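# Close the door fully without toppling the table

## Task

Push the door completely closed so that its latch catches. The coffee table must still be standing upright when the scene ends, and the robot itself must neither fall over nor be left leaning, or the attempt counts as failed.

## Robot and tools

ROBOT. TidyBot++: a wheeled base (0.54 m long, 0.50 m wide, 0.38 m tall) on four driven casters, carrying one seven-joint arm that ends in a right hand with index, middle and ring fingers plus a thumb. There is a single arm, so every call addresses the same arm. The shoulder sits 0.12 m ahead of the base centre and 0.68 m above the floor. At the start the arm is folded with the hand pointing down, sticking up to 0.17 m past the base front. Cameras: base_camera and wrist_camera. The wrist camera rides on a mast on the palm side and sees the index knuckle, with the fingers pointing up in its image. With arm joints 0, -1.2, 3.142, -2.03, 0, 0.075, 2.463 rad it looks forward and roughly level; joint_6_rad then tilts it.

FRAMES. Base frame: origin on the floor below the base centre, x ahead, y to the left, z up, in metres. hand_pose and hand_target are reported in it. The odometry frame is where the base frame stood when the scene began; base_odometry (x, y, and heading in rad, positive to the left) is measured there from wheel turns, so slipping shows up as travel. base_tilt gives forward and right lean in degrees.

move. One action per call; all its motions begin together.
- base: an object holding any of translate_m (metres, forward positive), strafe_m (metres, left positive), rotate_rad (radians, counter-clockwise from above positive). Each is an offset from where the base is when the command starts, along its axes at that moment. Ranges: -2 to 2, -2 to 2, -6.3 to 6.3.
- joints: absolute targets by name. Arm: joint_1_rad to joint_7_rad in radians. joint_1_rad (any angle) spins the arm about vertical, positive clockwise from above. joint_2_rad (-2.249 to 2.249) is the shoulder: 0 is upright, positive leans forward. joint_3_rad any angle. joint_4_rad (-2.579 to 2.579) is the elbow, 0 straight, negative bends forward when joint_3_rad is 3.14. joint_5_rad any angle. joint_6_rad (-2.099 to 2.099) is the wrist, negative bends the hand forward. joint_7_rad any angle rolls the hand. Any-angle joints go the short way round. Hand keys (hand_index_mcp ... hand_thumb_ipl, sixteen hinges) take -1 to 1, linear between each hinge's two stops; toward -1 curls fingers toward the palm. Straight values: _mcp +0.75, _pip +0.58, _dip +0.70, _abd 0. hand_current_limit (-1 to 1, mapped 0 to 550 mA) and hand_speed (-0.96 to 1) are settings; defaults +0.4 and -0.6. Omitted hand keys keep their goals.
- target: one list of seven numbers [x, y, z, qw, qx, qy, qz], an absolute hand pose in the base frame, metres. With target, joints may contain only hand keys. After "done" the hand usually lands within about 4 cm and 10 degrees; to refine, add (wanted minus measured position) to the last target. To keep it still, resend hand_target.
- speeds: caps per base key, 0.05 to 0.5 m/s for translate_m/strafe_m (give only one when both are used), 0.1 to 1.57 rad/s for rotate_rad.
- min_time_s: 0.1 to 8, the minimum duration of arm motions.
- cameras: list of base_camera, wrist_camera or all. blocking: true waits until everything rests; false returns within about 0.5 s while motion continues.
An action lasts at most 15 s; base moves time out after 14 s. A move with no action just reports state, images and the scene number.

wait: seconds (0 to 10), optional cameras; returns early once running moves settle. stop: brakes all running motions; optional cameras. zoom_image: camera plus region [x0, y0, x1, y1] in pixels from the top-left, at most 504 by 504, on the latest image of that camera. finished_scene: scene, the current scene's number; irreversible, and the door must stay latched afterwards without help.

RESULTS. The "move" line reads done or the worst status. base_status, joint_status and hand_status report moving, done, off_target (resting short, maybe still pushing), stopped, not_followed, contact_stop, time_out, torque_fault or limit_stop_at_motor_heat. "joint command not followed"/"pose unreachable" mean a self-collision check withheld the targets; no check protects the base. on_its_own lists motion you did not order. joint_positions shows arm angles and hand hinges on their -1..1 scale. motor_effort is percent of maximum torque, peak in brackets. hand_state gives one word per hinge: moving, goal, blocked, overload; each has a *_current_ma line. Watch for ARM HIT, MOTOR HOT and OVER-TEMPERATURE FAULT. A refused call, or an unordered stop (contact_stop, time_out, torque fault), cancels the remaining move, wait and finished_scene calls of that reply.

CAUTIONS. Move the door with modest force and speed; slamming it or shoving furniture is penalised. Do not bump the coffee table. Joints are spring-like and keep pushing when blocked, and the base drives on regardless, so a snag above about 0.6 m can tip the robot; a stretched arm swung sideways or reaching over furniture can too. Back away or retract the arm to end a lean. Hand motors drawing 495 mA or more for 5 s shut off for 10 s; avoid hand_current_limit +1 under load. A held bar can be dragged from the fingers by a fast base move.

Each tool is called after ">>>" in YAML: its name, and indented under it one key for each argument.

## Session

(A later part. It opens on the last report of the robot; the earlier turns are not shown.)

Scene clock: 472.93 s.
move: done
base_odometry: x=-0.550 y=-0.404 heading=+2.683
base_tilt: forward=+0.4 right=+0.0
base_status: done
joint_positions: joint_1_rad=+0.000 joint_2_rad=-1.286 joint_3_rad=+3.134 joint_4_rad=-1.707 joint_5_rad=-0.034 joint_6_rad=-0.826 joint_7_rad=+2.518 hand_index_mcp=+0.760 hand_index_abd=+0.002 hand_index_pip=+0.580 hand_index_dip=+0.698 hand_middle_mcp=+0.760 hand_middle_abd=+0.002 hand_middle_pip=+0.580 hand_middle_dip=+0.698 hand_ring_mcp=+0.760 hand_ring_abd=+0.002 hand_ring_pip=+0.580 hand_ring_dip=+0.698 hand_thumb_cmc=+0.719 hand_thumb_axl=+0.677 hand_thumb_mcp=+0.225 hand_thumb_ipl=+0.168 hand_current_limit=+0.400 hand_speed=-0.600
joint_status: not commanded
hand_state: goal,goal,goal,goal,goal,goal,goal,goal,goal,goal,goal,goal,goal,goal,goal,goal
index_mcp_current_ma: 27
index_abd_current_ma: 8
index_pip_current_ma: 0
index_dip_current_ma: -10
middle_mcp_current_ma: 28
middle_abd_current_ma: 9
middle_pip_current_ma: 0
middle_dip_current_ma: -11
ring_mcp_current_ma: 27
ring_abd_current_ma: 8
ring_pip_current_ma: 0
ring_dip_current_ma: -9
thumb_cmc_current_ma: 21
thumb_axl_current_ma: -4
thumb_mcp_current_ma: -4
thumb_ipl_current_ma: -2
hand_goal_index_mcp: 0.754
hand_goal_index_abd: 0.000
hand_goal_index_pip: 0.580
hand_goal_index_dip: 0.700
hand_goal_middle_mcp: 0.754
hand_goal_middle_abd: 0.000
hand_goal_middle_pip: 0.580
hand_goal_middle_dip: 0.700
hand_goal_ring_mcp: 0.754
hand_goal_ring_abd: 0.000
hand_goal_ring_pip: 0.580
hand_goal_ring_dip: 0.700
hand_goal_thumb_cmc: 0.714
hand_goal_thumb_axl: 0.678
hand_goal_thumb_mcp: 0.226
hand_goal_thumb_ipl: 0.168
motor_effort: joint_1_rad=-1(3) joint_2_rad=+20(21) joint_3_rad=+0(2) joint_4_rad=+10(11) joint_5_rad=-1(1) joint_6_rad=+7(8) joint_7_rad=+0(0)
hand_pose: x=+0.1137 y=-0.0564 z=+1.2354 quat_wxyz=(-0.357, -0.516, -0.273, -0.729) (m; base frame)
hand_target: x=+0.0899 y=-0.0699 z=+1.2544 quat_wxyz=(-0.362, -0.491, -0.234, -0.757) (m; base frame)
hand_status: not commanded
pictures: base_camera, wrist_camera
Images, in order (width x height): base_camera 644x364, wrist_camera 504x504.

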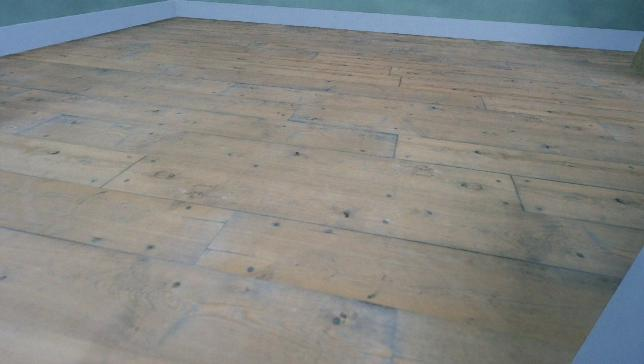

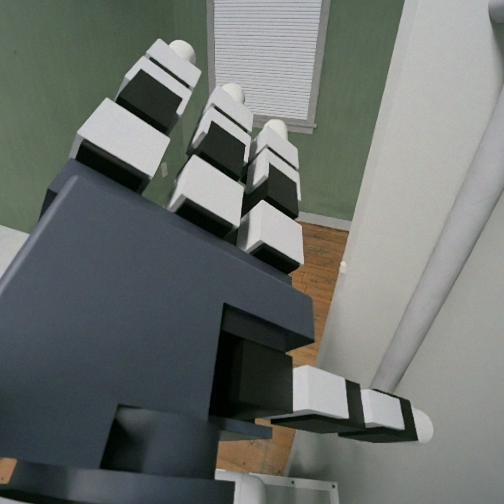

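>>> move:
  base: {"strafe_m": -0.47}
  cameras: ["all"]

Scene clock: 477.50 s.
move: done
base_odometry: x=-0.342 y=+0.018 heading=+2.683
base_tilt: forward=+0.4 right=+0.0
base_status: done
joint_positions: joint_1_rad=-0.003 joint_2_rad=-1.294 joint_3_rad=+3.147 joint_4_rad=-1.695 joint_5_rad=+0.001 joint_6_rad=-0.809 joint_7_rad=+2.510 hand_index_mcp=+0.767 hand_index_abd=+0.000 hand_index_pip=+0.585 hand_index_dip=+0.703 hand_middle_mcp=+0.768 hand_middle_abd=+0.000 hand_middle_pip=+0.587 hand_middle_dip=+0.702 hand_ring_mcp=+0.760 hand_ring_abd=+0.002 hand_ring_pip=+0.580 hand_ring_dip=+0.698 hand_thumb_cmc=+0.719 hand_thumb_axl=+0.677 hand_thumb_mcp=+0.226 hand_thumb_ipl=+0.168 hand_current_limit=+0.400 hand_speed=-0.600
joint_status: not commanded
hand_state: goal,goal,goal,goal,goal,goal,goal,goal,goal,goal,goal,goal,goal,goal,goal,goal
index_mcp_current_ma: 65
index_abd_current_ma: 1
index_pip_current_ma: 23
index_dip_current_ma: 14
middle_mcp_current_ma: 69
middle_abd_current_ma: 2
middle_pip_current_ma: 31
middle_dip_current_ma: 11
ring_mcp_current_ma: 31
ring_abd_current_ma: 8
ring_pip_current_ma: 0
ring_dip_current_ma: -9
thumb_cmc_current_ma: 23
thumb_axl_current_ma: -4
thumb_mcp_current_ma: -2
thumb_ipl_current_ma: -2
hand_goal_index_mcp: 0.754
hand_goal_index_abd: 0.000
hand_goal_index_pip: 0.580
hand_goal_index_dip: 0.700
hand_goal_middle_mcp: 0.754
hand_goal_middle_abd: 0.000
hand_goal_middle_pip: 0.580
hand_goal_middle_dip: 0.700
hand_goal_ring_mcp: 0.754
hand_goal_ring_abd: 0.000
hand_goal_ring_pip: 0.580
hand_goal_ring_dip: 0.700
hand_goal_thumb_cmc: 0.714
hand_goal_thumb_axl: 0.678
hand_goal_thumb_mcp: 0.226
hand_goal_thumb_ipl: 0.168
motor_effort: joint_1_rad=-1(3) joint_2_rad=+20(26) joint_3_rad=+0(13) joint_4_rad=+10(11) joint_5_rad=+0(15) joint_6_rad=+7(8) joint_7_rad=+0(2)
hand_pose: x=+0.0994 y=-0.0705 z=+1.2440 quat_wxyz=(-0.371, -0.508, -0.255, -0.734) (m; base frame)
hand_target: x=+0.0899 y=-0.0699 z=+1.2544 quat_wxyz=(-0.362, -0.491, -0.234, -0.757) (m; base frame)
hand_status: not commanded
pictures: base_camera, wrist_camera
Images, in order (width x height): base_camera 644x364, wrist_camera 504x504.

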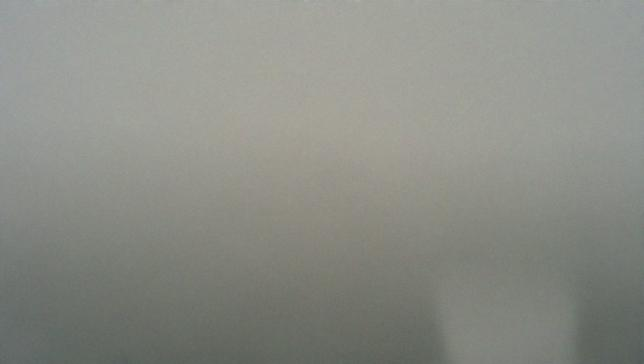

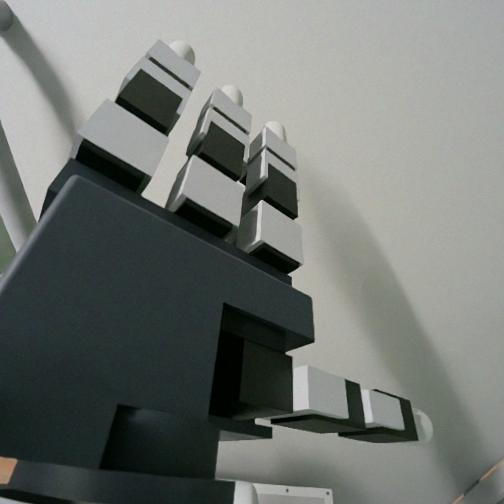

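>>> move:
  base: {"translate_m": -0.06}
  speeds: {"translate_m": 0.1}

>>> move:
  joints: {"joint_6_rad": -0.2}
  cameras: ["all"]

Scene clock: 483.27 s.
move: done
base_odometry: x=-0.288 y=-0.009 heading=+2.683
base_tilt: forward=+0.3 right=+0.0
base_status: done
joint_positions: joint_1_rad=-0.003 joint_2_rad=-1.294 joint_3_rad=+3.147 joint_4_rad=-1.695 joint_5_rad=+0.001 joint_6_rad=-0.809 joint_7_rad=+2.510 hand_index_mcp=+0.767 hand_index_abd=+0.000 hand_index_pip=+0.585 hand_index_dip=+0.703 hand_middle_mcp=+0.768 hand_middle_abd=+0.000 hand_middle_pip=+0.587 hand_middle_dip=+0.702 hand_ring_mcp=+0.760 hand_ring_abd=+0.002 hand_ring_pip=+0.580 hand_ring_dip=+0.698 hand_thumb_cmc=+0.719 hand_thumb_axl=+0.677 hand_thumb_mcp=+0.226 hand_thumb_ipl=+0.168 hand_current_limit=+0.400 hand_speed=-0.600
joint_status: not commanded
hand_state: goal,goal,goal,goal,goal,goal,goal,goal,goal,goal,goal,goal,goal,goal,goal,goal
index_mcp_current_ma: 65
index_abd_current_ma: 1
index_pip_current_ma: 23
index_dip_current_ma: 14
middle_mcp_current_ma: 69
middle_abd_current_ma: 2
middle_pip_current_ma: 31
middle_dip_current_ma: 11
ring_mcp_current_ma: 31
ring_abd_current_ma: 8
ring_pip_current_ma: 0
ring_dip_current_ma: -9
thumb_cmc_current_ma: 23
thumb_axl_current_ma: -4
thumb_mcp_current_ma: -2
thumb_ipl_current_ma: -2
hand_goal_index_mcp: 0.754
hand_goal_index_abd: 0.000
hand_goal_index_pip: 0.580
hand_goal_index_dip: 0.700
hand_goal_middle_mcp: 0.754
hand_goal_middle_abd: 0.000
hand_goal_middle_pip: 0.580
hand_goal_middle_dip: 0.700
hand_goal_ring_mcp: 0.754
hand_goal_ring_abd: 0.000
hand_goal_ring_pip: 0.580
hand_goal_ring_dip: 0.700
hand_goal_thumb_cmc: 0.714
hand_goal_thumb_axl: 0.678
hand_goal_thumb_mcp: 0.226
hand_goal_thumb_ipl: 0.168
motor_effort: joint_1_rad=-1(1) joint_2_rad=+21(23) joint_3_rad=+0(1) joint_4_rad=+10(12) joint_5_rad=-1(1) joint_6_rad=+7(8) joint_7_rad=+0(0)
hand_pose: x=+0.0994 y=-0.0705 z=+1.2440 quat_wxyz=(-0.371, -0.508, -0.255, -0.734) (m; base frame)
hand_target: x=+0.0899 y=-0.0699 z=+1.2544 quat_wxyz=(-0.362, -0.491, -0.234, -0.757) (m; base frame)
hand_status: not commanded
pictures: none

Scene clock: 484.57 s.
move: done
base_odometry: x=-0.288 y=-0.009 heading=+2.683
base_tilt: forward=+0.4 right=+0.0
base_status: not commanded
joint_positions: joint_1_rad=-0.003 joint_2_rad=-1.294 joint_3_rad=+3.147 joint_4_rad=-1.696 joint_5_rad=+0.001 joint_6_rad=-0.271 joint_7_rad=+2.510 hand_index_mcp=+0.763 hand_index_abd=+0.000 hand_index_pip=+0.584 hand_index_dip=+0.703 hand_middle_mcp=+0.764 hand_middle_abd=+0.000 hand_middle_pip=+0.585 hand_middle_dip=+0.702 hand_ring_mcp=+0.761 hand_ring_abd=+0.002 hand_ring_pip=+0.580 hand_ring_dip=+0.698 hand_thumb_cmc=+0.719 hand_thumb_axl=+0.677 hand_thumb_mcp=+0.227 hand_thumb_ipl=+0.168 hand_current_limit=+0.400 hand_speed=-0.600
joint_status: all done
hand_state: goal,goal,goal,goal,goal,goal,goal,goal,goal,goal,goal,goal,goal,goal,goal,goal
index_mcp_current_ma: 46
index_abd_current_ma: 1
index_pip_current_ma: 19
index_dip_current_ma: 13
middle_mcp_current_ma: 48
middle_abd_current_ma: 2
middle_pip_current_ma: 25
middle_dip_current_ma: 11
ring_mcp_current_ma: 32
ring_abd_current_ma: 8
ring_pip_current_ma: 0
ring_dip_current_ma: -9
thumb_cmc_current_ma: 23
thumb_axl_current_ma: -4
thumb_mcp_current_ma: 7
thumb_ipl_current_ma: -2
hand_goal_index_mcp: 0.754
hand_goal_index_abd: 0.000
hand_goal_index_pip: 0.580
hand_goal_index_dip: 0.700
hand_goal_middle_mcp: 0.754
hand_goal_middle_abd: 0.000
hand_goal_middle_pip: 0.580
hand_goal_middle_dip: 0.700
hand_goal_ring_mcp: 0.754
hand_goal_ring_abd: 0.000
hand_goal_ring_pip: 0.580
hand_goal_ring_dip: 0.700
hand_goal_thumb_cmc: 0.714
hand_goal_thumb_axl: 0.678
hand_goal_thumb_mcp: 0.226
hand_goal_thumb_ipl: 0.168
motor_effort: joint_1_rad=+0(1) joint_2_rad=+22(23) joint_3_rad=+0(1) joint_4_rad=+9(12) joint_5_rad=+0(1) joint_6_rad=+4(9) joint_7_rad=+0(0)
hand_pose: x=-0.0180 y=-0.0711 z=+1.3559 quat_wxyz=(-0.426, -0.296, -0.147, -0.842) (m; base frame)
hand_target: x=-0.0367 y=-0.0699 z=+1.3620 quat_wxyz=(-0.412, -0.267, -0.127, -0.862) (m; base frame)
hand_status: not commanded
pictures: base_camera, wrist_camera
Images, in order (width x height): base_camera 644x364, wrist_camera 504x504.

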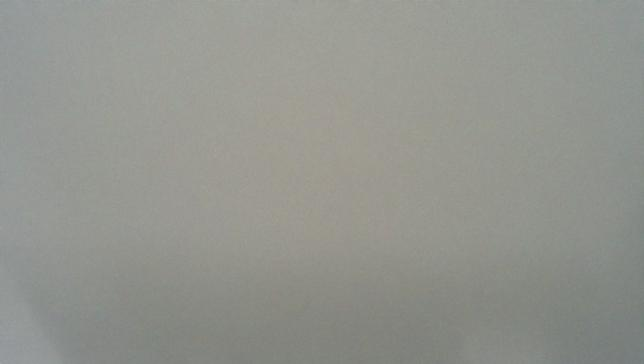

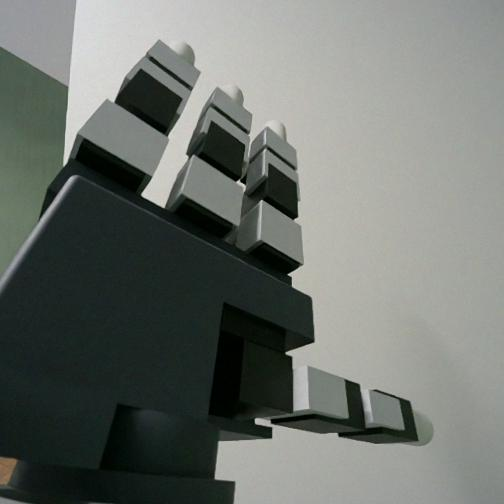

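>>> move:
  base: {"translate_m": 0.24, "strafe_m": 0.05, "rotate_rad": -0.262}
  speeds: {"translate_m": 0.15, "rotate_rad": 0.2}
  cameras: ["wrist_camera"]

>>> move:
  base: {"translate_m": 0.165, "strafe_m": 0.06, "rotate_rad": -0.262}
  speeds: {"translate_m": 0.15, "rotate_rad": 0.25}
  cameras: ["wrist_camera"]

>>> move:
  base: {"translate_m": 0.165, "strafe_m": 0.06, "rotate_rad": -0.262}
  speeds: {"translate_m": 0.15, "rotate_rad": 0.25}
  cameras: ["all"]

Scene clock: 494.63 s.
move: done
base_odometry: x=-0.526 y=+0.053 heading=+2.421
base_tilt: forward=+0.4 right=+0.0
base_status: done
joint_positions: joint_1_rad=-0.002 joint_2_rad=-1.294 joint_3_rad=+3.147 joint_4_rad=-1.696 joint_5_rad=+0.001 joint_6_rad=-0.269 joint_7_rad=+2.510 hand_index_mcp=+0.763 hand_index_abd=+0.000 hand_index_pip=+0.584 hand_index_dip=+0.703 hand_middle_mcp=+0.764 hand_middle_abd=+0.001 hand_middle_pip=+0.585 hand_middle_dip=+0.702 hand_ring_mcp=+0.761 hand_ring_abd=+0.002 hand_ring_pip=+0.580 hand_ring_dip=+0.698 hand_thumb_cmc=+0.719 hand_thumb_axl=+0.677 hand_thumb_mcp=+0.228 hand_thumb_ipl=+0.168 hand_current_limit=+0.400 hand_speed=-0.600
joint_status: not commanded
hand_state: goal,goal,goal,goal,goal,goal,goal,goal,goal,goal,goal,goal,goal,goal,goal,goal
index_mcp_current_ma: 44
index_abd_current_ma: 1
index_pip_current_ma: 19
index_dip_current_ma: 13
middle_mcp_current_ma: 47
middle_abd_current_ma: 2
middle_pip_current_ma: 24
middle_dip_current_ma: 11
ring_mcp_current_ma: 32
ring_abd_current_ma: 8
ring_pip_current_ma: 0
ring_dip_current_ma: -9
thumb_cmc_current_ma: 23
thumb_axl_current_ma: -4
thumb_mcp_current_ma: 10
thumb_ipl_current_ma: -2
hand_goal_index_mcp: 0.754
hand_goal_index_abd: 0.000
hand_goal_index_pip: 0.580
hand_goal_index_dip: 0.700
hand_goal_middle_mcp: 0.754
hand_goal_middle_abd: 0.000
hand_goal_middle_pip: 0.580
hand_goal_middle_dip: 0.700
hand_goal_ring_mcp: 0.754
hand_goal_ring_abd: 0.000
hand_goal_ring_pip: 0.580
hand_goal_ring_dip: 0.700
hand_goal_thumb_cmc: 0.714
hand_goal_thumb_axl: 0.678
hand_goal_thumb_mcp: 0.226
hand_goal_thumb_ipl: 0.168
motor_effort: joint_1_rad=-1(2) joint_2_rad=+22(28) joint_3_rad=+0(1) joint_4_rad=+9(10) joint_5_rad=+0(1) joint_6_rad=+4(5) joint_7_rad=+0(1)
hand_pose: x=-0.0187 y=-0.0711 z=+1.3562 quat_wxyz=(-0.427, -0.295, -0.147, -0.842) (m; base frame)
hand_target: x=-0.0367 y=-0.0699 z=+1.3620 quat_wxyz=(-0.412, -0.267, -0.127, -0.862) (m; base frame)
hand_status: not commanded
pictures: wrist_camera
Images, in order (width x height): wrist_camera 504x504.

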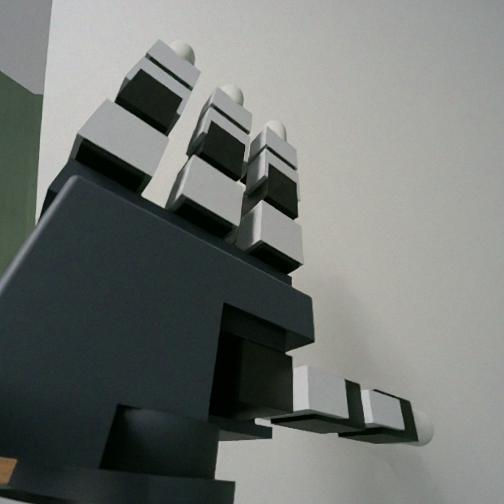

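Scene clock: 496.47 s.
move: done
base_odometry: x=-0.690 y=+0.116 heading=+2.158
base_tilt: forward=+0.4 right=+0.0
base_status: done
joint_positions: joint_1_rad=-0.002 joint_2_rad=-1.294 joint_3_rad=+3.147 joint_4_rad=-1.696 joint_5_rad=+0.001 joint_6_rad=-0.267 joint_7_rad=+2.510 hand_index_mcp=+0.763 hand_index_abd=+0.000 hand_index_pip=+0.584 hand_index_dip=+0.703 hand_middle_mcp=+0.763 hand_middle_abd=+0.001 hand_middle_pip=+0.585 hand_middle_dip=+0.702 hand_ring_mcp=+0.761 hand_ring_abd=+0.002 hand_ring_pip=+0.580 hand_ring_dip=+0.698 hand_thumb_cmc=+0.719 hand_thumb_axl=+0.677 hand_thumb_mcp=+0.228 hand_thumb_ipl=+0.168 hand_current_limit=+0.400 hand_speed=-0.600
joint_status: not commanded
hand_state: goal,goal,goal,goal,goal,goal,goal,goal,goal,goal,goal,goal,goal,goal,goal,goal
index_mcp_current_ma: 42
index_abd_current_ma: 2
index_pip_current_ma: 18
index_dip_current_ma: 13
middle_mcp_current_ma: 45
middle_abd_current_ma: 2
middle_pip_current_ma: 24
middle_dip_current_ma: 11
ring_mcp_current_ma: 32
ring_abd_current_ma: 8
ring_pip_current_ma: 0
ring_dip_current_ma: -9
thumb_cmc_current_ma: 23
thumb_axl_current_ma: -4
thumb_mcp_current_ma: 11
thumb_ipl_current_ma: -2
hand_goal_index_mcp: 0.754
hand_goal_index_abd: 0.000
hand_goal_index_pip: 0.580
hand_goal_index_dip: 0.700
hand_goal_middle_mcp: 0.754
hand_goal_middle_abd: 0.000
hand_goal_middle_pip: 0.580
hand_goal_middle_dip: 0.700
hand_goal_ring_mcp: 0.754
hand_goal_ring_abd: 0.000
hand_goal_ring_pip: 0.580
hand_goal_ring_dip: 0.700
hand_goal_thumb_cmc: 0.714
hand_goal_thumb_axl: 0.678
hand_goal_thumb_mcp: 0.226
hand_goal_thumb_ipl: 0.168
motor_effort: joint_1_rad=+0(2) joint_2_rad=+22(26) joint_3_rad=-1(2) joint_4_rad=+8(11) joint_5_rad=+0(1) joint_6_rad=+5(5) joint_7_rad=+1(1)
hand_pose: x=-0.0191 y=-0.0709 z=+1.3565 quat_wxyz=(-0.427, -0.294, -0.146, -0.843) (m; base frame)
hand_target: x=-0.0367 y=-0.0699 z=+1.3620 quat_wxyz=(-0.412, -0.267, -0.127, -0.862) (m; base frame)
hand_status: not commanded
pictures: wrist_camera
Images, in order (width x height): wrist_camera 504x504.

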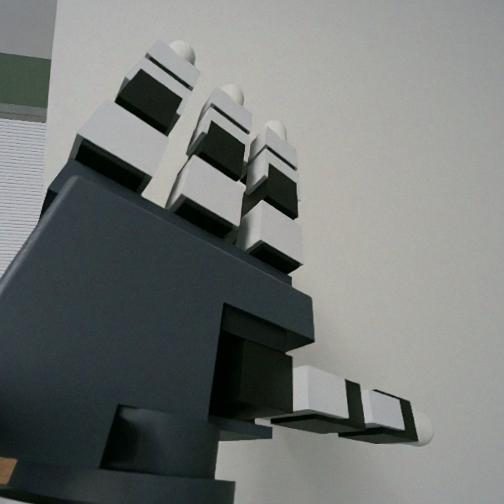

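Scene clock: 498.27 s.
move: done
base_odometry: x=-0.831 y=+0.221 heading=+1.896
base_tilt: forward=+0.4 right=+0.0
base_status: done
joint_positions: joint_1_rad=-0.002 joint_2_rad=-1.294 joint_3_rad=+3.147 joint_4_rad=-1.696 joint_5_rad=+0.001 joint_6_rad=-0.266 joint_7_rad=+2.510 hand_index_mcp=+0.762 hand_index_abd=+0.000 hand_index_pip=+0.584 hand_index_dip=+0.703 hand_middle_mcp=+0.763 hand_middle_abd=+0.001 hand_middle_pip=+0.585 hand_middle_dip=+0.702 hand_ring_mcp=+0.761 hand_ring_abd=+0.002 hand_ring_pip=+0.580 hand_ring_dip=+0.698 hand_thumb_cmc=+0.719 hand_thumb_axl=+0.677 hand_thumb_mcp=+0.228 hand_thumb_ipl=+0.168 hand_current_limit=+0.400 hand_speed=-0.600
joint_status: not commanded
hand_state: goal,goal,goal,goal,goal,goal,goal,goal,goal,goal,goal,goal,goal,goal,goal,goal
index_mcp_current_ma: 41
index_abd_current_ma: 2
index_pip_current_ma: 18
index_dip_current_ma: 13
middle_mcp_current_ma: 44
middle_abd_current_ma: 2
middle_pip_current_ma: 23
middle_dip_current_ma: 11
ring_mcp_current_ma: 32
ring_abd_current_ma: 8
ring_pip_current_ma: 0
ring_dip_current_ma: -9
thumb_cmc_current_ma: 23
thumb_axl_current_ma: -4
thumb_mcp_current_ma: 11
thumb_ipl_current_ma: -2
hand_goal_index_mcp: 0.754
hand_goal_index_abd: 0.000
hand_goal_index_pip: 0.580
hand_goal_index_dip: 0.700
hand_goal_middle_mcp: 0.754
hand_goal_middle_abd: 0.000
hand_goal_middle_pip: 0.580
hand_goal_middle_dip: 0.700
hand_goal_ring_mcp: 0.754
hand_goal_ring_abd: 0.000
hand_goal_ring_pip: 0.580
hand_goal_ring_dip: 0.700
hand_goal_thumb_cmc: 0.714
hand_goal_thumb_axl: 0.678
hand_goal_thumb_mcp: 0.226
hand_goal_thumb_ipl: 0.168
motor_effort: joint_1_rad=+0(2) joint_2_rad=+22(25) joint_3_rad=-1(2) joint_4_rad=+9(11) joint_5_rad=+0(1) joint_6_rad=+5(6) joint_7_rad=+0(0)
hand_pose: x=-0.0193 y=-0.0709 z=+1.3566 quat_wxyz=(-0.427, -0.293, -0.146, -0.843) (m; base frame)
hand_target: x=-0.0367 y=-0.0699 z=+1.3620 quat_wxyz=(-0.412, -0.267, -0.127, -0.862) (m; base frame)
hand_status: not commanded
pictures: base_camera, wrist_camera
Images, in order (width x height): base_camera 644x364, wrist_camera 504x504.

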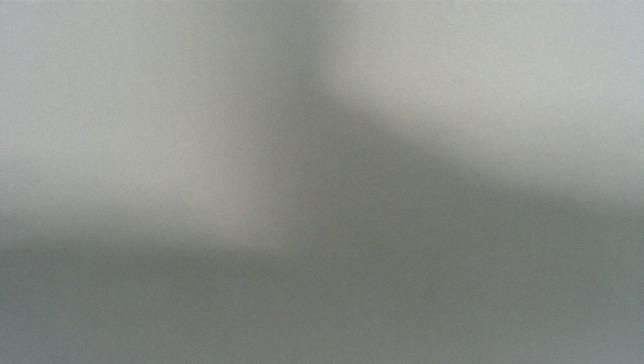

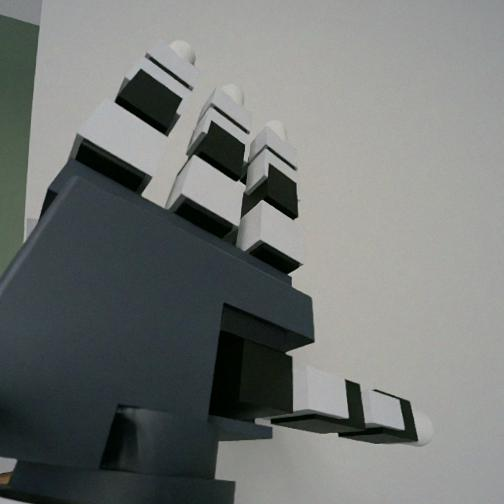

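>>> move:
  base: {"translate_m": 0.165, "strafe_m": 0.06, "rotate_rad": -0.262}
  speeds: {"translate_m": 0.15, "rotate_rad": 0.25}
  cameras: ["wrist_camera"]

>>> move:
  base: {"translate_m": 0.165, "strafe_m": 0.06, "rotate_rad": -0.262}
  speeds: {"translate_m": 0.15, "rotate_rad": 0.25}
  cameras: ["all"]

Scene clock: 503.73 s.
move: done
base_odometry: x=-0.941 y=+0.358 heading=+1.633
base_tilt: forward=+0.4 right=+0.0
base_status: done
joint_positions: joint_1_rad=-0.002 joint_2_rad=-1.294 joint_3_rad=+3.147 joint_4_rad=-1.697 joint_5_rad=+0.001 joint_6_rad=-0.265 joint_7_rad=+2.510 hand_index_mcp=+0.762 hand_index_abd=+0.000 hand_index_pip=+0.584 hand_index_dip=+0.703 hand_middle_mcp=+0.763 hand_middle_abd=+0.001 hand_middle_pip=+0.585 hand_middle_dip=+0.702 hand_ring_mcp=+0.761 hand_ring_abd=+0.002 hand_ring_pip=+0.580 hand_ring_dip=+0.698 hand_thumb_cmc=+0.719 hand_thumb_axl=+0.677 hand_thumb_mcp=+0.228 hand_thumb_ipl=+0.168 hand_current_limit=+0.400 hand_speed=-0.600
joint_status: not commanded
hand_state: goal,goal,goal,goal,goal,goal,goal,goal,goal,goal,goal,goal,goal,goal,goal,goal
index_mcp_current_ma: 40
index_abd_current_ma: 2
index_pip_current_ma: 17
index_dip_current_ma: 13
middle_mcp_current_ma: 42
middle_abd_current_ma: 2
middle_pip_current_ma: 23
middle_dip_current_ma: 11
ring_mcp_current_ma: 32
ring_abd_current_ma: 8
ring_pip_current_ma: 0
ring_dip_current_ma: -9
thumb_cmc_current_ma: 23
thumb_axl_current_ma: -4
thumb_mcp_current_ma: 11
thumb_ipl_current_ma: -2
hand_goal_index_mcp: 0.754
hand_goal_index_abd: 0.000
hand_goal_index_pip: 0.580
hand_goal_index_dip: 0.700
hand_goal_middle_mcp: 0.754
hand_goal_middle_abd: 0.000
hand_goal_middle_pip: 0.580
hand_goal_middle_dip: 0.700
hand_goal_ring_mcp: 0.754
hand_goal_ring_abd: 0.000
hand_goal_ring_pip: 0.580
hand_goal_ring_dip: 0.700
hand_goal_thumb_cmc: 0.714
hand_goal_thumb_axl: 0.678
hand_goal_thumb_mcp: 0.226
hand_goal_thumb_ipl: 0.168
motor_effort: joint_1_rad=+0(3) joint_2_rad=+22(25) joint_3_rad=+0(2) joint_4_rad=+9(10) joint_5_rad=+0(1) joint_6_rad=+4(5) joint_7_rad=+0(1)
hand_pose: x=-0.0193 y=-0.0708 z=+1.3567 quat_wxyz=(-0.427, -0.293, -0.146, -0.843) (m; base frame)
hand_target: x=-0.0367 y=-0.0699 z=+1.3620 quat_wxyz=(-0.412, -0.267, -0.127, -0.862) (m; base frame)
hand_status: not commanded
pictures: wrist_camera
Images, in order (width x height): wrist_camera 504x504.

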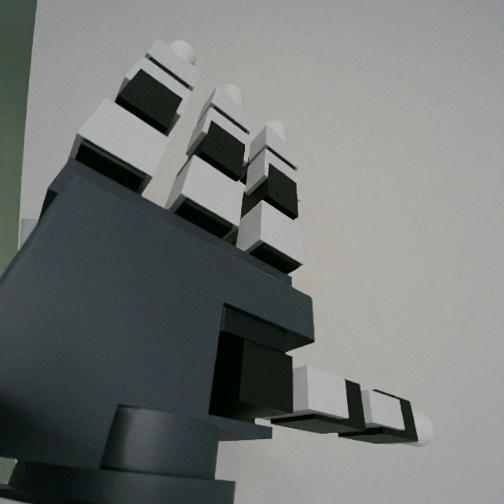

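Scene clock: 505.57 s.
move: done
base_odometry: x=-1.011 y=+0.519 heading=+1.370
base_tilt: forward=+0.4 right=-0.1
base_status: done
joint_positions: joint_1_rad=-0.002 joint_2_rad=-1.294 joint_3_rad=+3.147 joint_4_rad=-1.697 joint_5_rad=+0.001 joint_6_rad=-0.264 joint_7_rad=+2.510 hand_index_mcp=+0.762 hand_index_abd=+0.000 hand_index_pip=+0.584 hand_index_dip=+0.703 hand_middle_mcp=+0.763 hand_middle_abd=+0.001 hand_middle_pip=+0.585 hand_middle_dip=+0.702 hand_ring_mcp=+0.761 hand_ring_abd=+0.002 hand_ring_pip=+0.580 hand_ring_dip=+0.698 hand_thumb_cmc=+0.719 hand_thumb_axl=+0.677 hand_thumb_mcp=+0.228 hand_thumb_ipl=+0.168 hand_current_limit=+0.400 hand_speed=-0.600
joint_status: not commanded
hand_state: goal,goal,goal,goal,goal,goal,goal,goal,goal,goal,goal,goal,goal,goal,goal,goal
index_mcp_current_ma: 40
index_abd_current_ma: 2
index_pip_current_ma: 17
index_dip_current_ma: 13
middle_mcp_current_ma: 42
middle_abd_current_ma: 2
middle_pip_current_ma: 23
middle_dip_current_ma: 11
ring_mcp_current_ma: 32
ring_abd_current_ma: 8
ring_pip_current_ma: 0
ring_dip_current_ma: -9
thumb_cmc_current_ma: 23
thumb_axl_current_ma: -4
thumb_mcp_current_ma: 11
thumb_ipl_current_ma: -2
hand_goal_index_mcp: 0.754
hand_goal_index_abd: 0.000
hand_goal_index_pip: 0.580
hand_goal_index_dip: 0.700
hand_goal_middle_mcp: 0.754
hand_goal_middle_abd: 0.000
hand_goal_middle_pip: 0.580
hand_goal_middle_dip: 0.700
hand_goal_ring_mcp: 0.754
hand_goal_ring_abd: 0.000
hand_goal_ring_pip: 0.580
hand_goal_ring_dip: 0.700
hand_goal_thumb_cmc: 0.714
hand_goal_thumb_axl: 0.678
hand_goal_thumb_mcp: 0.226
hand_goal_thumb_ipl: 0.168
motor_effort: joint_1_rad=+0(2) joint_2_rad=+22(24) joint_3_rad=+0(2) joint_4_rad=+9(10) joint_5_rad=-1(1) joint_6_rad=+4(5) joint_7_rad=+0(1)
hand_pose: x=-0.0194 y=-0.0708 z=+1.3567 quat_wxyz=(-0.427, -0.293, -0.146, -0.843) (m; base frame)
hand_target: x=-0.0367 y=-0.0699 z=+1.3620 quat_wxyz=(-0.412, -0.267, -0.127, -0.862) (m; base frame)
hand_status: not commanded
pictures: base_camera, wrist_camera
Images, in order (width x height): base_camera 644x364, wrist_camera 504x504.

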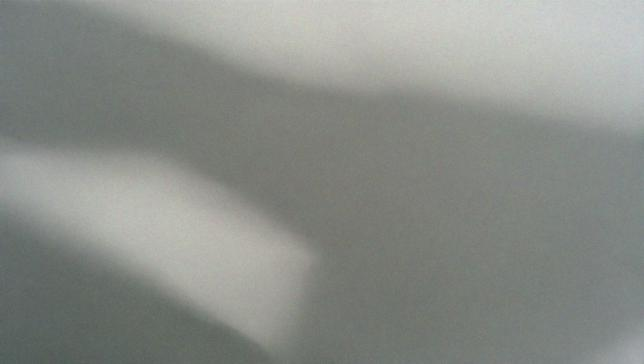

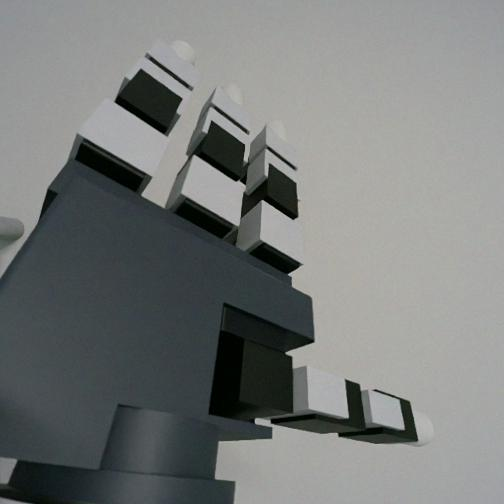

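>>> move:
  base: {"translate_m": 0.165, "strafe_m": 0.06, "rotate_rad": -0.262}
  speeds: {"translate_m": 0.15, "rotate_rad": 0.25}
  cameras: ["wrist_camera"]

>>> move:
  base: {"translate_m": 0.165, "strafe_m": 0.06, "rotate_rad": -0.262}
  speeds: {"translate_m": 0.15, "rotate_rad": 0.25}
  cameras: ["all"]

Scene clock: 510.37 s.
move: done
base_odometry: x=-1.037 y=+0.693 heading=+1.108
base_tilt: forward=+0.4 right=-0.1
base_status: done
joint_positions: joint_1_rad=-0.002 joint_2_rad=-1.295 joint_3_rad=+3.147 joint_4_rad=-1.696 joint_5_rad=+0.001 joint_6_rad=-0.264 joint_7_rad=+2.510 hand_index_mcp=+0.762 hand_index_abd=+0.001 hand_index_pip=+0.584 hand_index_dip=+0.703 hand_middle_mcp=+0.763 hand_middle_abd=+0.001 hand_middle_pip=+0.585 hand_middle_dip=+0.702 hand_ring_mcp=+0.761 hand_ring_abd=+0.002 hand_ring_pip=+0.580 hand_ring_dip=+0.698 hand_thumb_cmc=+0.719 hand_thumb_axl=+0.677 hand_thumb_mcp=+0.228 hand_thumb_ipl=+0.168 hand_current_limit=+0.400 hand_speed=-0.600
joint_status: not commanded
hand_state: goal,goal,goal,goal,goal,goal,goal,goal,goal,goal,goal,goal,goal,goal,goal,goal
index_mcp_current_ma: 40
index_abd_current_ma: 2
index_pip_current_ma: 17
index_dip_current_ma: 13
middle_mcp_current_ma: 42
middle_abd_current_ma: 2
middle_pip_current_ma: 23
middle_dip_current_ma: 11
ring_mcp_current_ma: 32
ring_abd_current_ma: 8
ring_pip_current_ma: 0
ring_dip_current_ma: -9
thumb_cmc_current_ma: 23
thumb_axl_current_ma: -4
thumb_mcp_current_ma: 11
thumb_ipl_current_ma: -2
hand_goal_index_mcp: 0.754
hand_goal_index_abd: 0.000
hand_goal_index_pip: 0.580
hand_goal_index_dip: 0.700
hand_goal_middle_mcp: 0.754
hand_goal_middle_abd: 0.000
hand_goal_middle_pip: 0.580
hand_goal_middle_dip: 0.700
hand_goal_ring_mcp: 0.754
hand_goal_ring_abd: 0.000
hand_goal_ring_pip: 0.580
hand_goal_ring_dip: 0.700
hand_goal_thumb_cmc: 0.714
hand_goal_thumb_axl: 0.678
hand_goal_thumb_mcp: 0.226
hand_goal_thumb_ipl: 0.168
motor_effort: joint_1_rad=+0(2) joint_2_rad=+22(25) joint_3_rad=+0(2) joint_4_rad=+9(10) joint_5_rad=+0(1) joint_6_rad=+4(5) joint_7_rad=+0(1)
hand_pose: x=-0.0202 y=-0.0708 z=+1.3568 quat_wxyz=(-0.427, -0.292, -0.146, -0.843) (m; base frame)
hand_target: x=-0.0367 y=-0.0699 z=+1.3620 quat_wxyz=(-0.412, -0.267, -0.127, -0.862) (m; base frame)
hand_status: not commanded
pictures: wrist_camera
Images, in order (width x height): wrist_camera 504x504.

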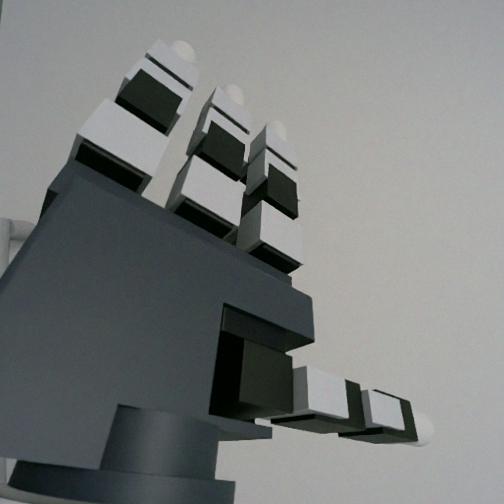

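Scene clock: 512.20 s.
move: done
base_odometry: x=-1.017 y=+0.867 heading=+0.845
base_tilt: forward=+0.4 right=+0.0
base_status: done
joint_positions: joint_1_rad=-0.002 joint_2_rad=-1.295 joint_3_rad=+3.147 joint_4_rad=-1.696 joint_5_rad=+0.001 joint_6_rad=-0.263 joint_7_rad=+2.510 hand_index_mcp=+0.762 hand_index_abd=+0.001 hand_index_pip=+0.584 hand_index_dip=+0.703 hand_middle_mcp=+0.762 hand_middle_abd=+0.001 hand_middle_pip=+0.585 hand_middle_dip=+0.702 hand_ring_mcp=+0.761 hand_ring_abd=+0.002 hand_ring_pip=+0.580 hand_ring_dip=+0.698 hand_thumb_cmc=+0.719 hand_thumb_axl=+0.677 hand_thumb_mcp=+0.228 hand_thumb_ipl=+0.168 hand_current_limit=+0.400 hand_speed=-0.600
joint_status: not commanded
hand_state: goal,goal,goal,goal,goal,goal,goal,goal,goal,goal,goal,goal,goal,goal,goal,goal
index_mcp_current_ma: 38
index_abd_current_ma: 2
index_pip_current_ma: 17
index_dip_current_ma: 13
middle_mcp_current_ma: 41
middle_abd_current_ma: 3
middle_pip_current_ma: 22
middle_dip_current_ma: 11
ring_mcp_current_ma: 32
ring_abd_current_ma: 8
ring_pip_current_ma: 0
ring_dip_current_ma: -9
thumb_cmc_current_ma: 23
thumb_axl_current_ma: -4
thumb_mcp_current_ma: 11
thumb_ipl_current_ma: -2
hand_goal_index_mcp: 0.754
hand_goal_index_abd: 0.000
hand_goal_index_pip: 0.580
hand_goal_index_dip: 0.700
hand_goal_middle_mcp: 0.754
hand_goal_middle_abd: 0.000
hand_goal_middle_pip: 0.580
hand_goal_middle_dip: 0.700
hand_goal_ring_mcp: 0.754
hand_goal_ring_abd: 0.000
hand_goal_ring_pip: 0.580
hand_goal_ring_dip: 0.700
hand_goal_thumb_cmc: 0.714
hand_goal_thumb_axl: 0.678
hand_goal_thumb_mcp: 0.226
hand_goal_thumb_ipl: 0.168
motor_effort: joint_1_rad=-1(3) joint_2_rad=+22(27) joint_3_rad=-1(2) joint_4_rad=+9(11) joint_5_rad=+0(1) joint_6_rad=+4(5) joint_7_rad=+0(0)
hand_pose: x=-0.0205 y=-0.0707 z=+1.3569 quat_wxyz=(-0.427, -0.292, -0.146, -0.843) (m; base frame)
hand_target: x=-0.0367 y=-0.0699 z=+1.3620 quat_wxyz=(-0.412, -0.267, -0.127, -0.862) (m; base frame)
hand_status: not commanded
pictures: base_camera, wrist_camera
Images, in order (width x height): base_camera 644x364, wrist_camera 504x504.

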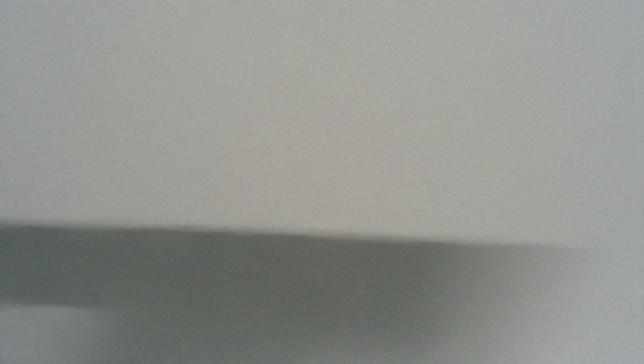

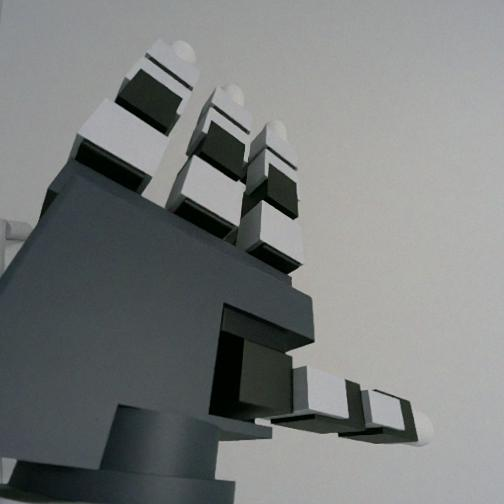

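>>> move:
  base: {"translate_m": 0.08, "strafe_m": 0.05, "rotate_rad": -0.05}
  speeds: {"translate_m": 0.1, "rotate_rad": 0.25}
  cameras: ["all"]

Scene clock: 516.30 s.
move: done
base_odometry: x=-1.001 y=+0.961 heading=+0.795
base_tilt: forward=+0.4 right=-0.1
base_status: done
joint_positions: joint_1_rad=-0.002 joint_2_rad=-1.295 joint_3_rad=+3.147 joint_4_rad=-1.696 joint_5_rad=+0.001 joint_6_rad=-0.263 joint_7_rad=+2.510 hand_index_mcp=+0.762 hand_index_abd=+0.001 hand_index_pip=+0.584 hand_index_dip=+0.703 hand_middle_mcp=+0.762 hand_middle_abd=+0.001 hand_middle_pip=+0.585 hand_middle_dip=+0.702 hand_ring_mcp=+0.761 hand_ring_abd=+0.002 hand_ring_pip=+0.580 hand_ring_dip=+0.698 hand_thumb_cmc=+0.719 hand_thumb_axl=+0.677 hand_thumb_mcp=+0.228 hand_thumb_ipl=+0.168 hand_current_limit=+0.400 hand_speed=-0.600
joint_status: not commanded
hand_state: goal,goal,goal,goal,goal,goal,goal,goal,goal,goal,goal,goal,goal,goal,goal,goal
index_mcp_current_ma: 38
index_abd_current_ma: 2
index_pip_current_ma: 17
index_dip_current_ma: 13
middle_mcp_current_ma: 41
middle_abd_current_ma: 3
middle_pip_current_ma: 22
middle_dip_current_ma: 11
ring_mcp_current_ma: 32
ring_abd_current_ma: 8
ring_pip_current_ma: 0
ring_dip_current_ma: -9
thumb_cmc_current_ma: 23
thumb_axl_current_ma: -4
thumb_mcp_current_ma: 11
thumb_ipl_current_ma: -2
hand_goal_index_mcp: 0.754
hand_goal_index_abd: 0.000
hand_goal_index_pip: 0.580
hand_goal_index_dip: 0.700
hand_goal_middle_mcp: 0.754
hand_goal_middle_abd: 0.000
hand_goal_middle_pip: 0.580
hand_goal_middle_dip: 0.700
hand_goal_ring_mcp: 0.754
hand_goal_ring_abd: 0.000
hand_goal_ring_pip: 0.580
hand_goal_ring_dip: 0.700
hand_goal_thumb_cmc: 0.714
hand_goal_thumb_axl: 0.678
hand_goal_thumb_mcp: 0.226
hand_goal_thumb_ipl: 0.168
motor_effort: joint_1_rad=-1(2) joint_2_rad=+22(25) joint_3_rad=-1(2) joint_4_rad=+9(10) joint_5_rad=+0(1) joint_6_rad=+4(5) joint_7_rad=+0(0)
hand_pose: x=-0.0205 y=-0.0705 z=+1.3570 quat_wxyz=(-0.428, -0.292, -0.146, -0.843) (m; base frame)
hand_target: x=-0.0367 y=-0.0699 z=+1.3620 quat_wxyz=(-0.412, -0.267, -0.127, -0.862) (m; base frame)
hand_status: not commanded
pictures: base_camera, wrist_camera
Images, in order (width x height): base_camera 644x364, wrist_camera 504x504.

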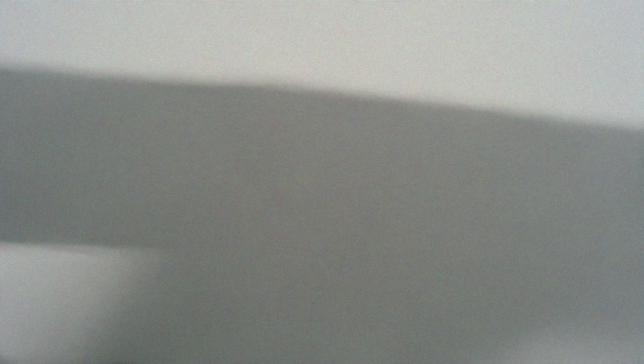

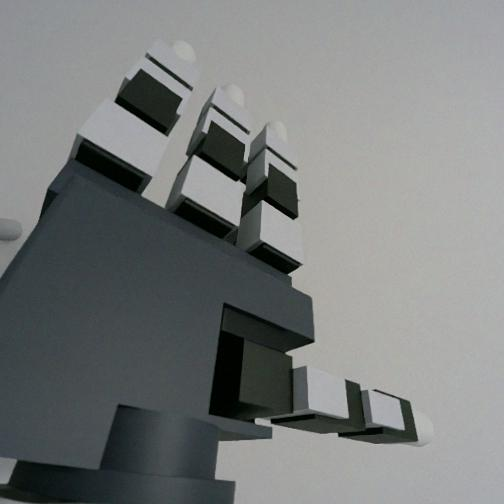

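>>> move:
  base: {"translate_m": 0.1}
  speeds: {"translate_m": 0.1}
  cameras: ["all"]

Scene clock: 520.83 s.
move: time_out
base_odometry: x=-0.965 y=+0.998 heading=+0.797
base_tilt: forward=+0.4 right=+0.0
base_status: translate_m time_out (by the wheels' count: +0.052 of +0.100)
joint_positions: joint_1_rad=-0.001 joint_2_rad=-1.292 joint_3_rad=+3.146 joint_4_rad=-1.698 joint_5_rad=+0.001 joint_6_rad=-0.261 joint_7_rad=+2.510 hand_index_mcp=+0.762 hand_index_abd=+0.001 hand_index_pip=+0.584 hand_index_dip=+0.703 hand_middle_mcp=+0.762 hand_middle_abd=+0.001 hand_middle_pip=+0.585 hand_middle_dip=+0.702 hand_ring_mcp=+0.761 hand_ring_abd=+0.002 hand_ring_pip=+0.580 hand_ring_dip=+0.698 hand_thumb_cmc=+0.719 hand_thumb_axl=+0.677 hand_thumb_mcp=+0.228 hand_thumb_ipl=+0.168 hand_current_limit=+0.400 hand_speed=-0.600
joint_status: not commanded
hand_state: goal,goal,goal,goal,goal,goal,goal,goal,goal,goal,goal,goal,goal,goal,goal,goal
index_mcp_current_ma: 37
index_abd_current_ma: 3
index_pip_current_ma: 16
index_dip_current_ma: 13
middle_mcp_current_ma: 40
middle_abd_current_ma: 3
middle_pip_current_ma: 21
middle_dip_current_ma: 11
ring_mcp_current_ma: 34
ring_abd_current_ma: 8
ring_pip_current_ma: 1
ring_dip_current_ma: -9
thumb_cmc_current_ma: 25
thumb_axl_current_ma: -4
thumb_mcp_current_ma: 12
thumb_ipl_current_ma: -2
hand_goal_index_mcp: 0.754
hand_goal_index_abd: 0.000
hand_goal_index_pip: 0.580
hand_goal_index_dip: 0.700
hand_goal_middle_mcp: 0.754
hand_goal_middle_abd: 0.000
hand_goal_middle_pip: 0.580
hand_goal_middle_dip: 0.700
hand_goal_ring_mcp: 0.754
hand_goal_ring_abd: 0.000
hand_goal_ring_pip: 0.580
hand_goal_ring_dip: 0.700
hand_goal_thumb_cmc: 0.714
hand_goal_thumb_axl: 0.678
hand_goal_thumb_mcp: 0.226
hand_goal_thumb_ipl: 0.168
motor_effort: joint_1_rad=+0(3) joint_2_rad=+22(27) joint_3_rad=+0(2) joint_4_rad=+9(13) joint_5_rad=+0(1) joint_6_rad=+4(7) joint_7_rad=+0(1)
hand_pose: x=-0.0182 y=-0.0702 z=+1.3573 quat_wxyz=(-0.428, -0.293, -0.146, -0.843) (m; base frame)
hand_target: x=-0.0367 y=-0.0699 z=+1.3620 quat_wxyz=(-0.412, -0.267, -0.127, -0.862) (m; base frame)
hand_status: not commanded
pictures: base_camera, wrist_camera
Images, in order (width x height): base_camera 644x364, wrist_camera 504x504.

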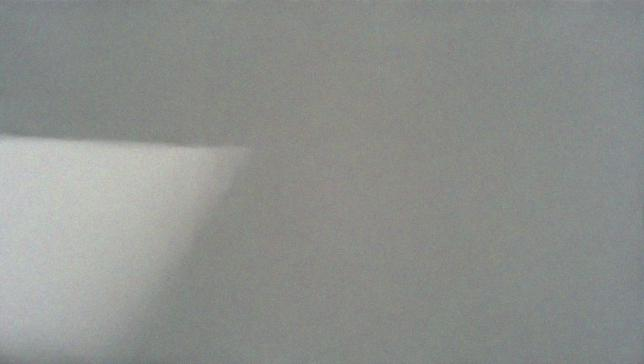

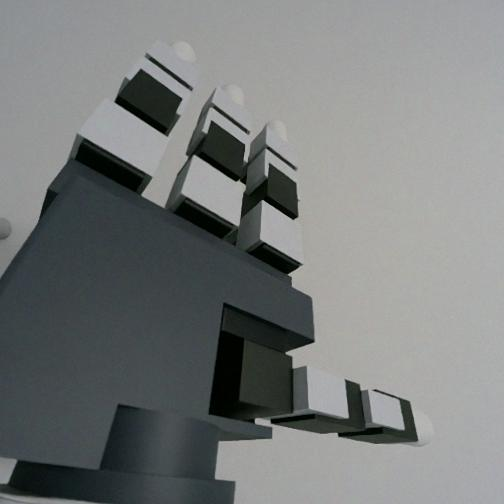

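>>> move:
  base: {"translate_m": -0.5}
  speeds: {"translate_m": 0.3}
  cameras: ["all"]

Scene clock: 524.97 s.
move: done
base_odometry: x=-1.314 y=+0.640 heading=+0.796
base_tilt: forward=+0.4 right=+0.0
base_status: done
joint_positions: joint_1_rad=-0.001 joint_2_rad=-1.293 joint_3_rad=+3.146 joint_4_rad=-1.698 joint_5_rad=+0.001 joint_6_rad=-0.261 joint_7_rad=+2.510 hand_index_mcp=+0.762 hand_index_abd=+0.001 hand_index_pip=+0.584 hand_index_dip=+0.703 hand_middle_mcp=+0.762 hand_middle_abd=+0.001 hand_middle_pip=+0.585 hand_middle_dip=+0.702 hand_ring_mcp=+0.761 hand_ring_abd=+0.002 hand_ring_pip=+0.580 hand_ring_dip=+0.698 hand_thumb_cmc=+0.719 hand_thumb_axl=+0.677 hand_thumb_mcp=+0.228 hand_thumb_ipl=+0.168 hand_current_limit=+0.400 hand_speed=-0.600
joint_status: not commanded
hand_state: goal,goal,goal,goal,goal,goal,goal,goal,goal,goal,goal,goal,goal,goal,goal,goal
index_mcp_current_ma: 37
index_abd_current_ma: 3
index_pip_current_ma: 16
index_dip_current_ma: 13
middle_mcp_current_ma: 40
middle_abd_current_ma: 3
middle_pip_current_ma: 21
middle_dip_current_ma: 11
ring_mcp_current_ma: 34
ring_abd_current_ma: 8
ring_pip_current_ma: 1
ring_dip_current_ma: -9
thumb_cmc_current_ma: 25
thumb_axl_current_ma: -4
thumb_mcp_current_ma: 12
thumb_ipl_current_ma: -2
hand_goal_index_mcp: 0.754
hand_goal_index_abd: 0.000
hand_goal_index_pip: 0.580
hand_goal_index_dip: 0.700
hand_goal_middle_mcp: 0.754
hand_goal_middle_abd: 0.000
hand_goal_middle_pip: 0.580
hand_goal_middle_dip: 0.700
hand_goal_ring_mcp: 0.754
hand_goal_ring_abd: 0.000
hand_goal_ring_pip: 0.580
hand_goal_ring_dip: 0.700
hand_goal_thumb_cmc: 0.714
hand_goal_thumb_axl: 0.678
hand_goal_thumb_mcp: 0.226
hand_goal_thumb_ipl: 0.168
motor_effort: joint_1_rad=+0(2) joint_2_rad=+21(25) joint_3_rad=-1(2) joint_4_rad=+9(11) joint_5_rad=-1(1) joint_6_rad=+4(5) joint_7_rad=+0(0)
hand_pose: x=-0.0191 y=-0.0702 z=+1.3571 quat_wxyz=(-0.428, -0.292, -0.146, -0.843) (m; base frame)
hand_target: x=-0.0367 y=-0.0699 z=+1.3620 quat_wxyz=(-0.412, -0.267, -0.127, -0.862) (m; base frame)
hand_status: not commanded
pictures: base_camera, wrist_camera
Images, in order (width x height): base_camera 644x364, wrist_camera 504x504.

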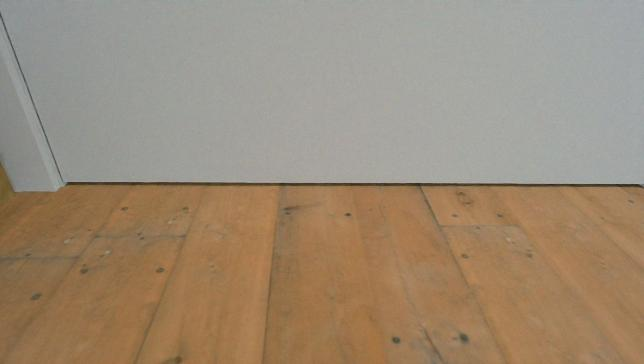

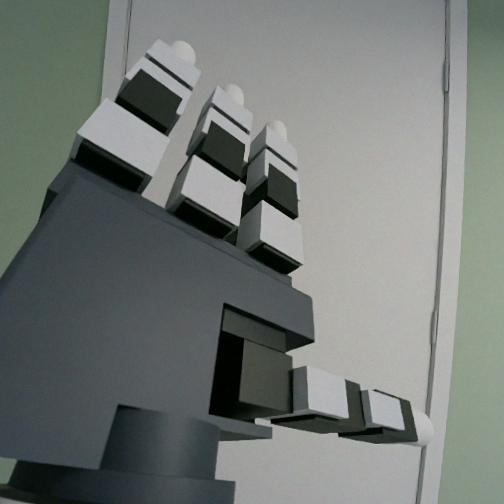

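>>> finished_scene:
  scene: 1

The scene is finished: the task was done.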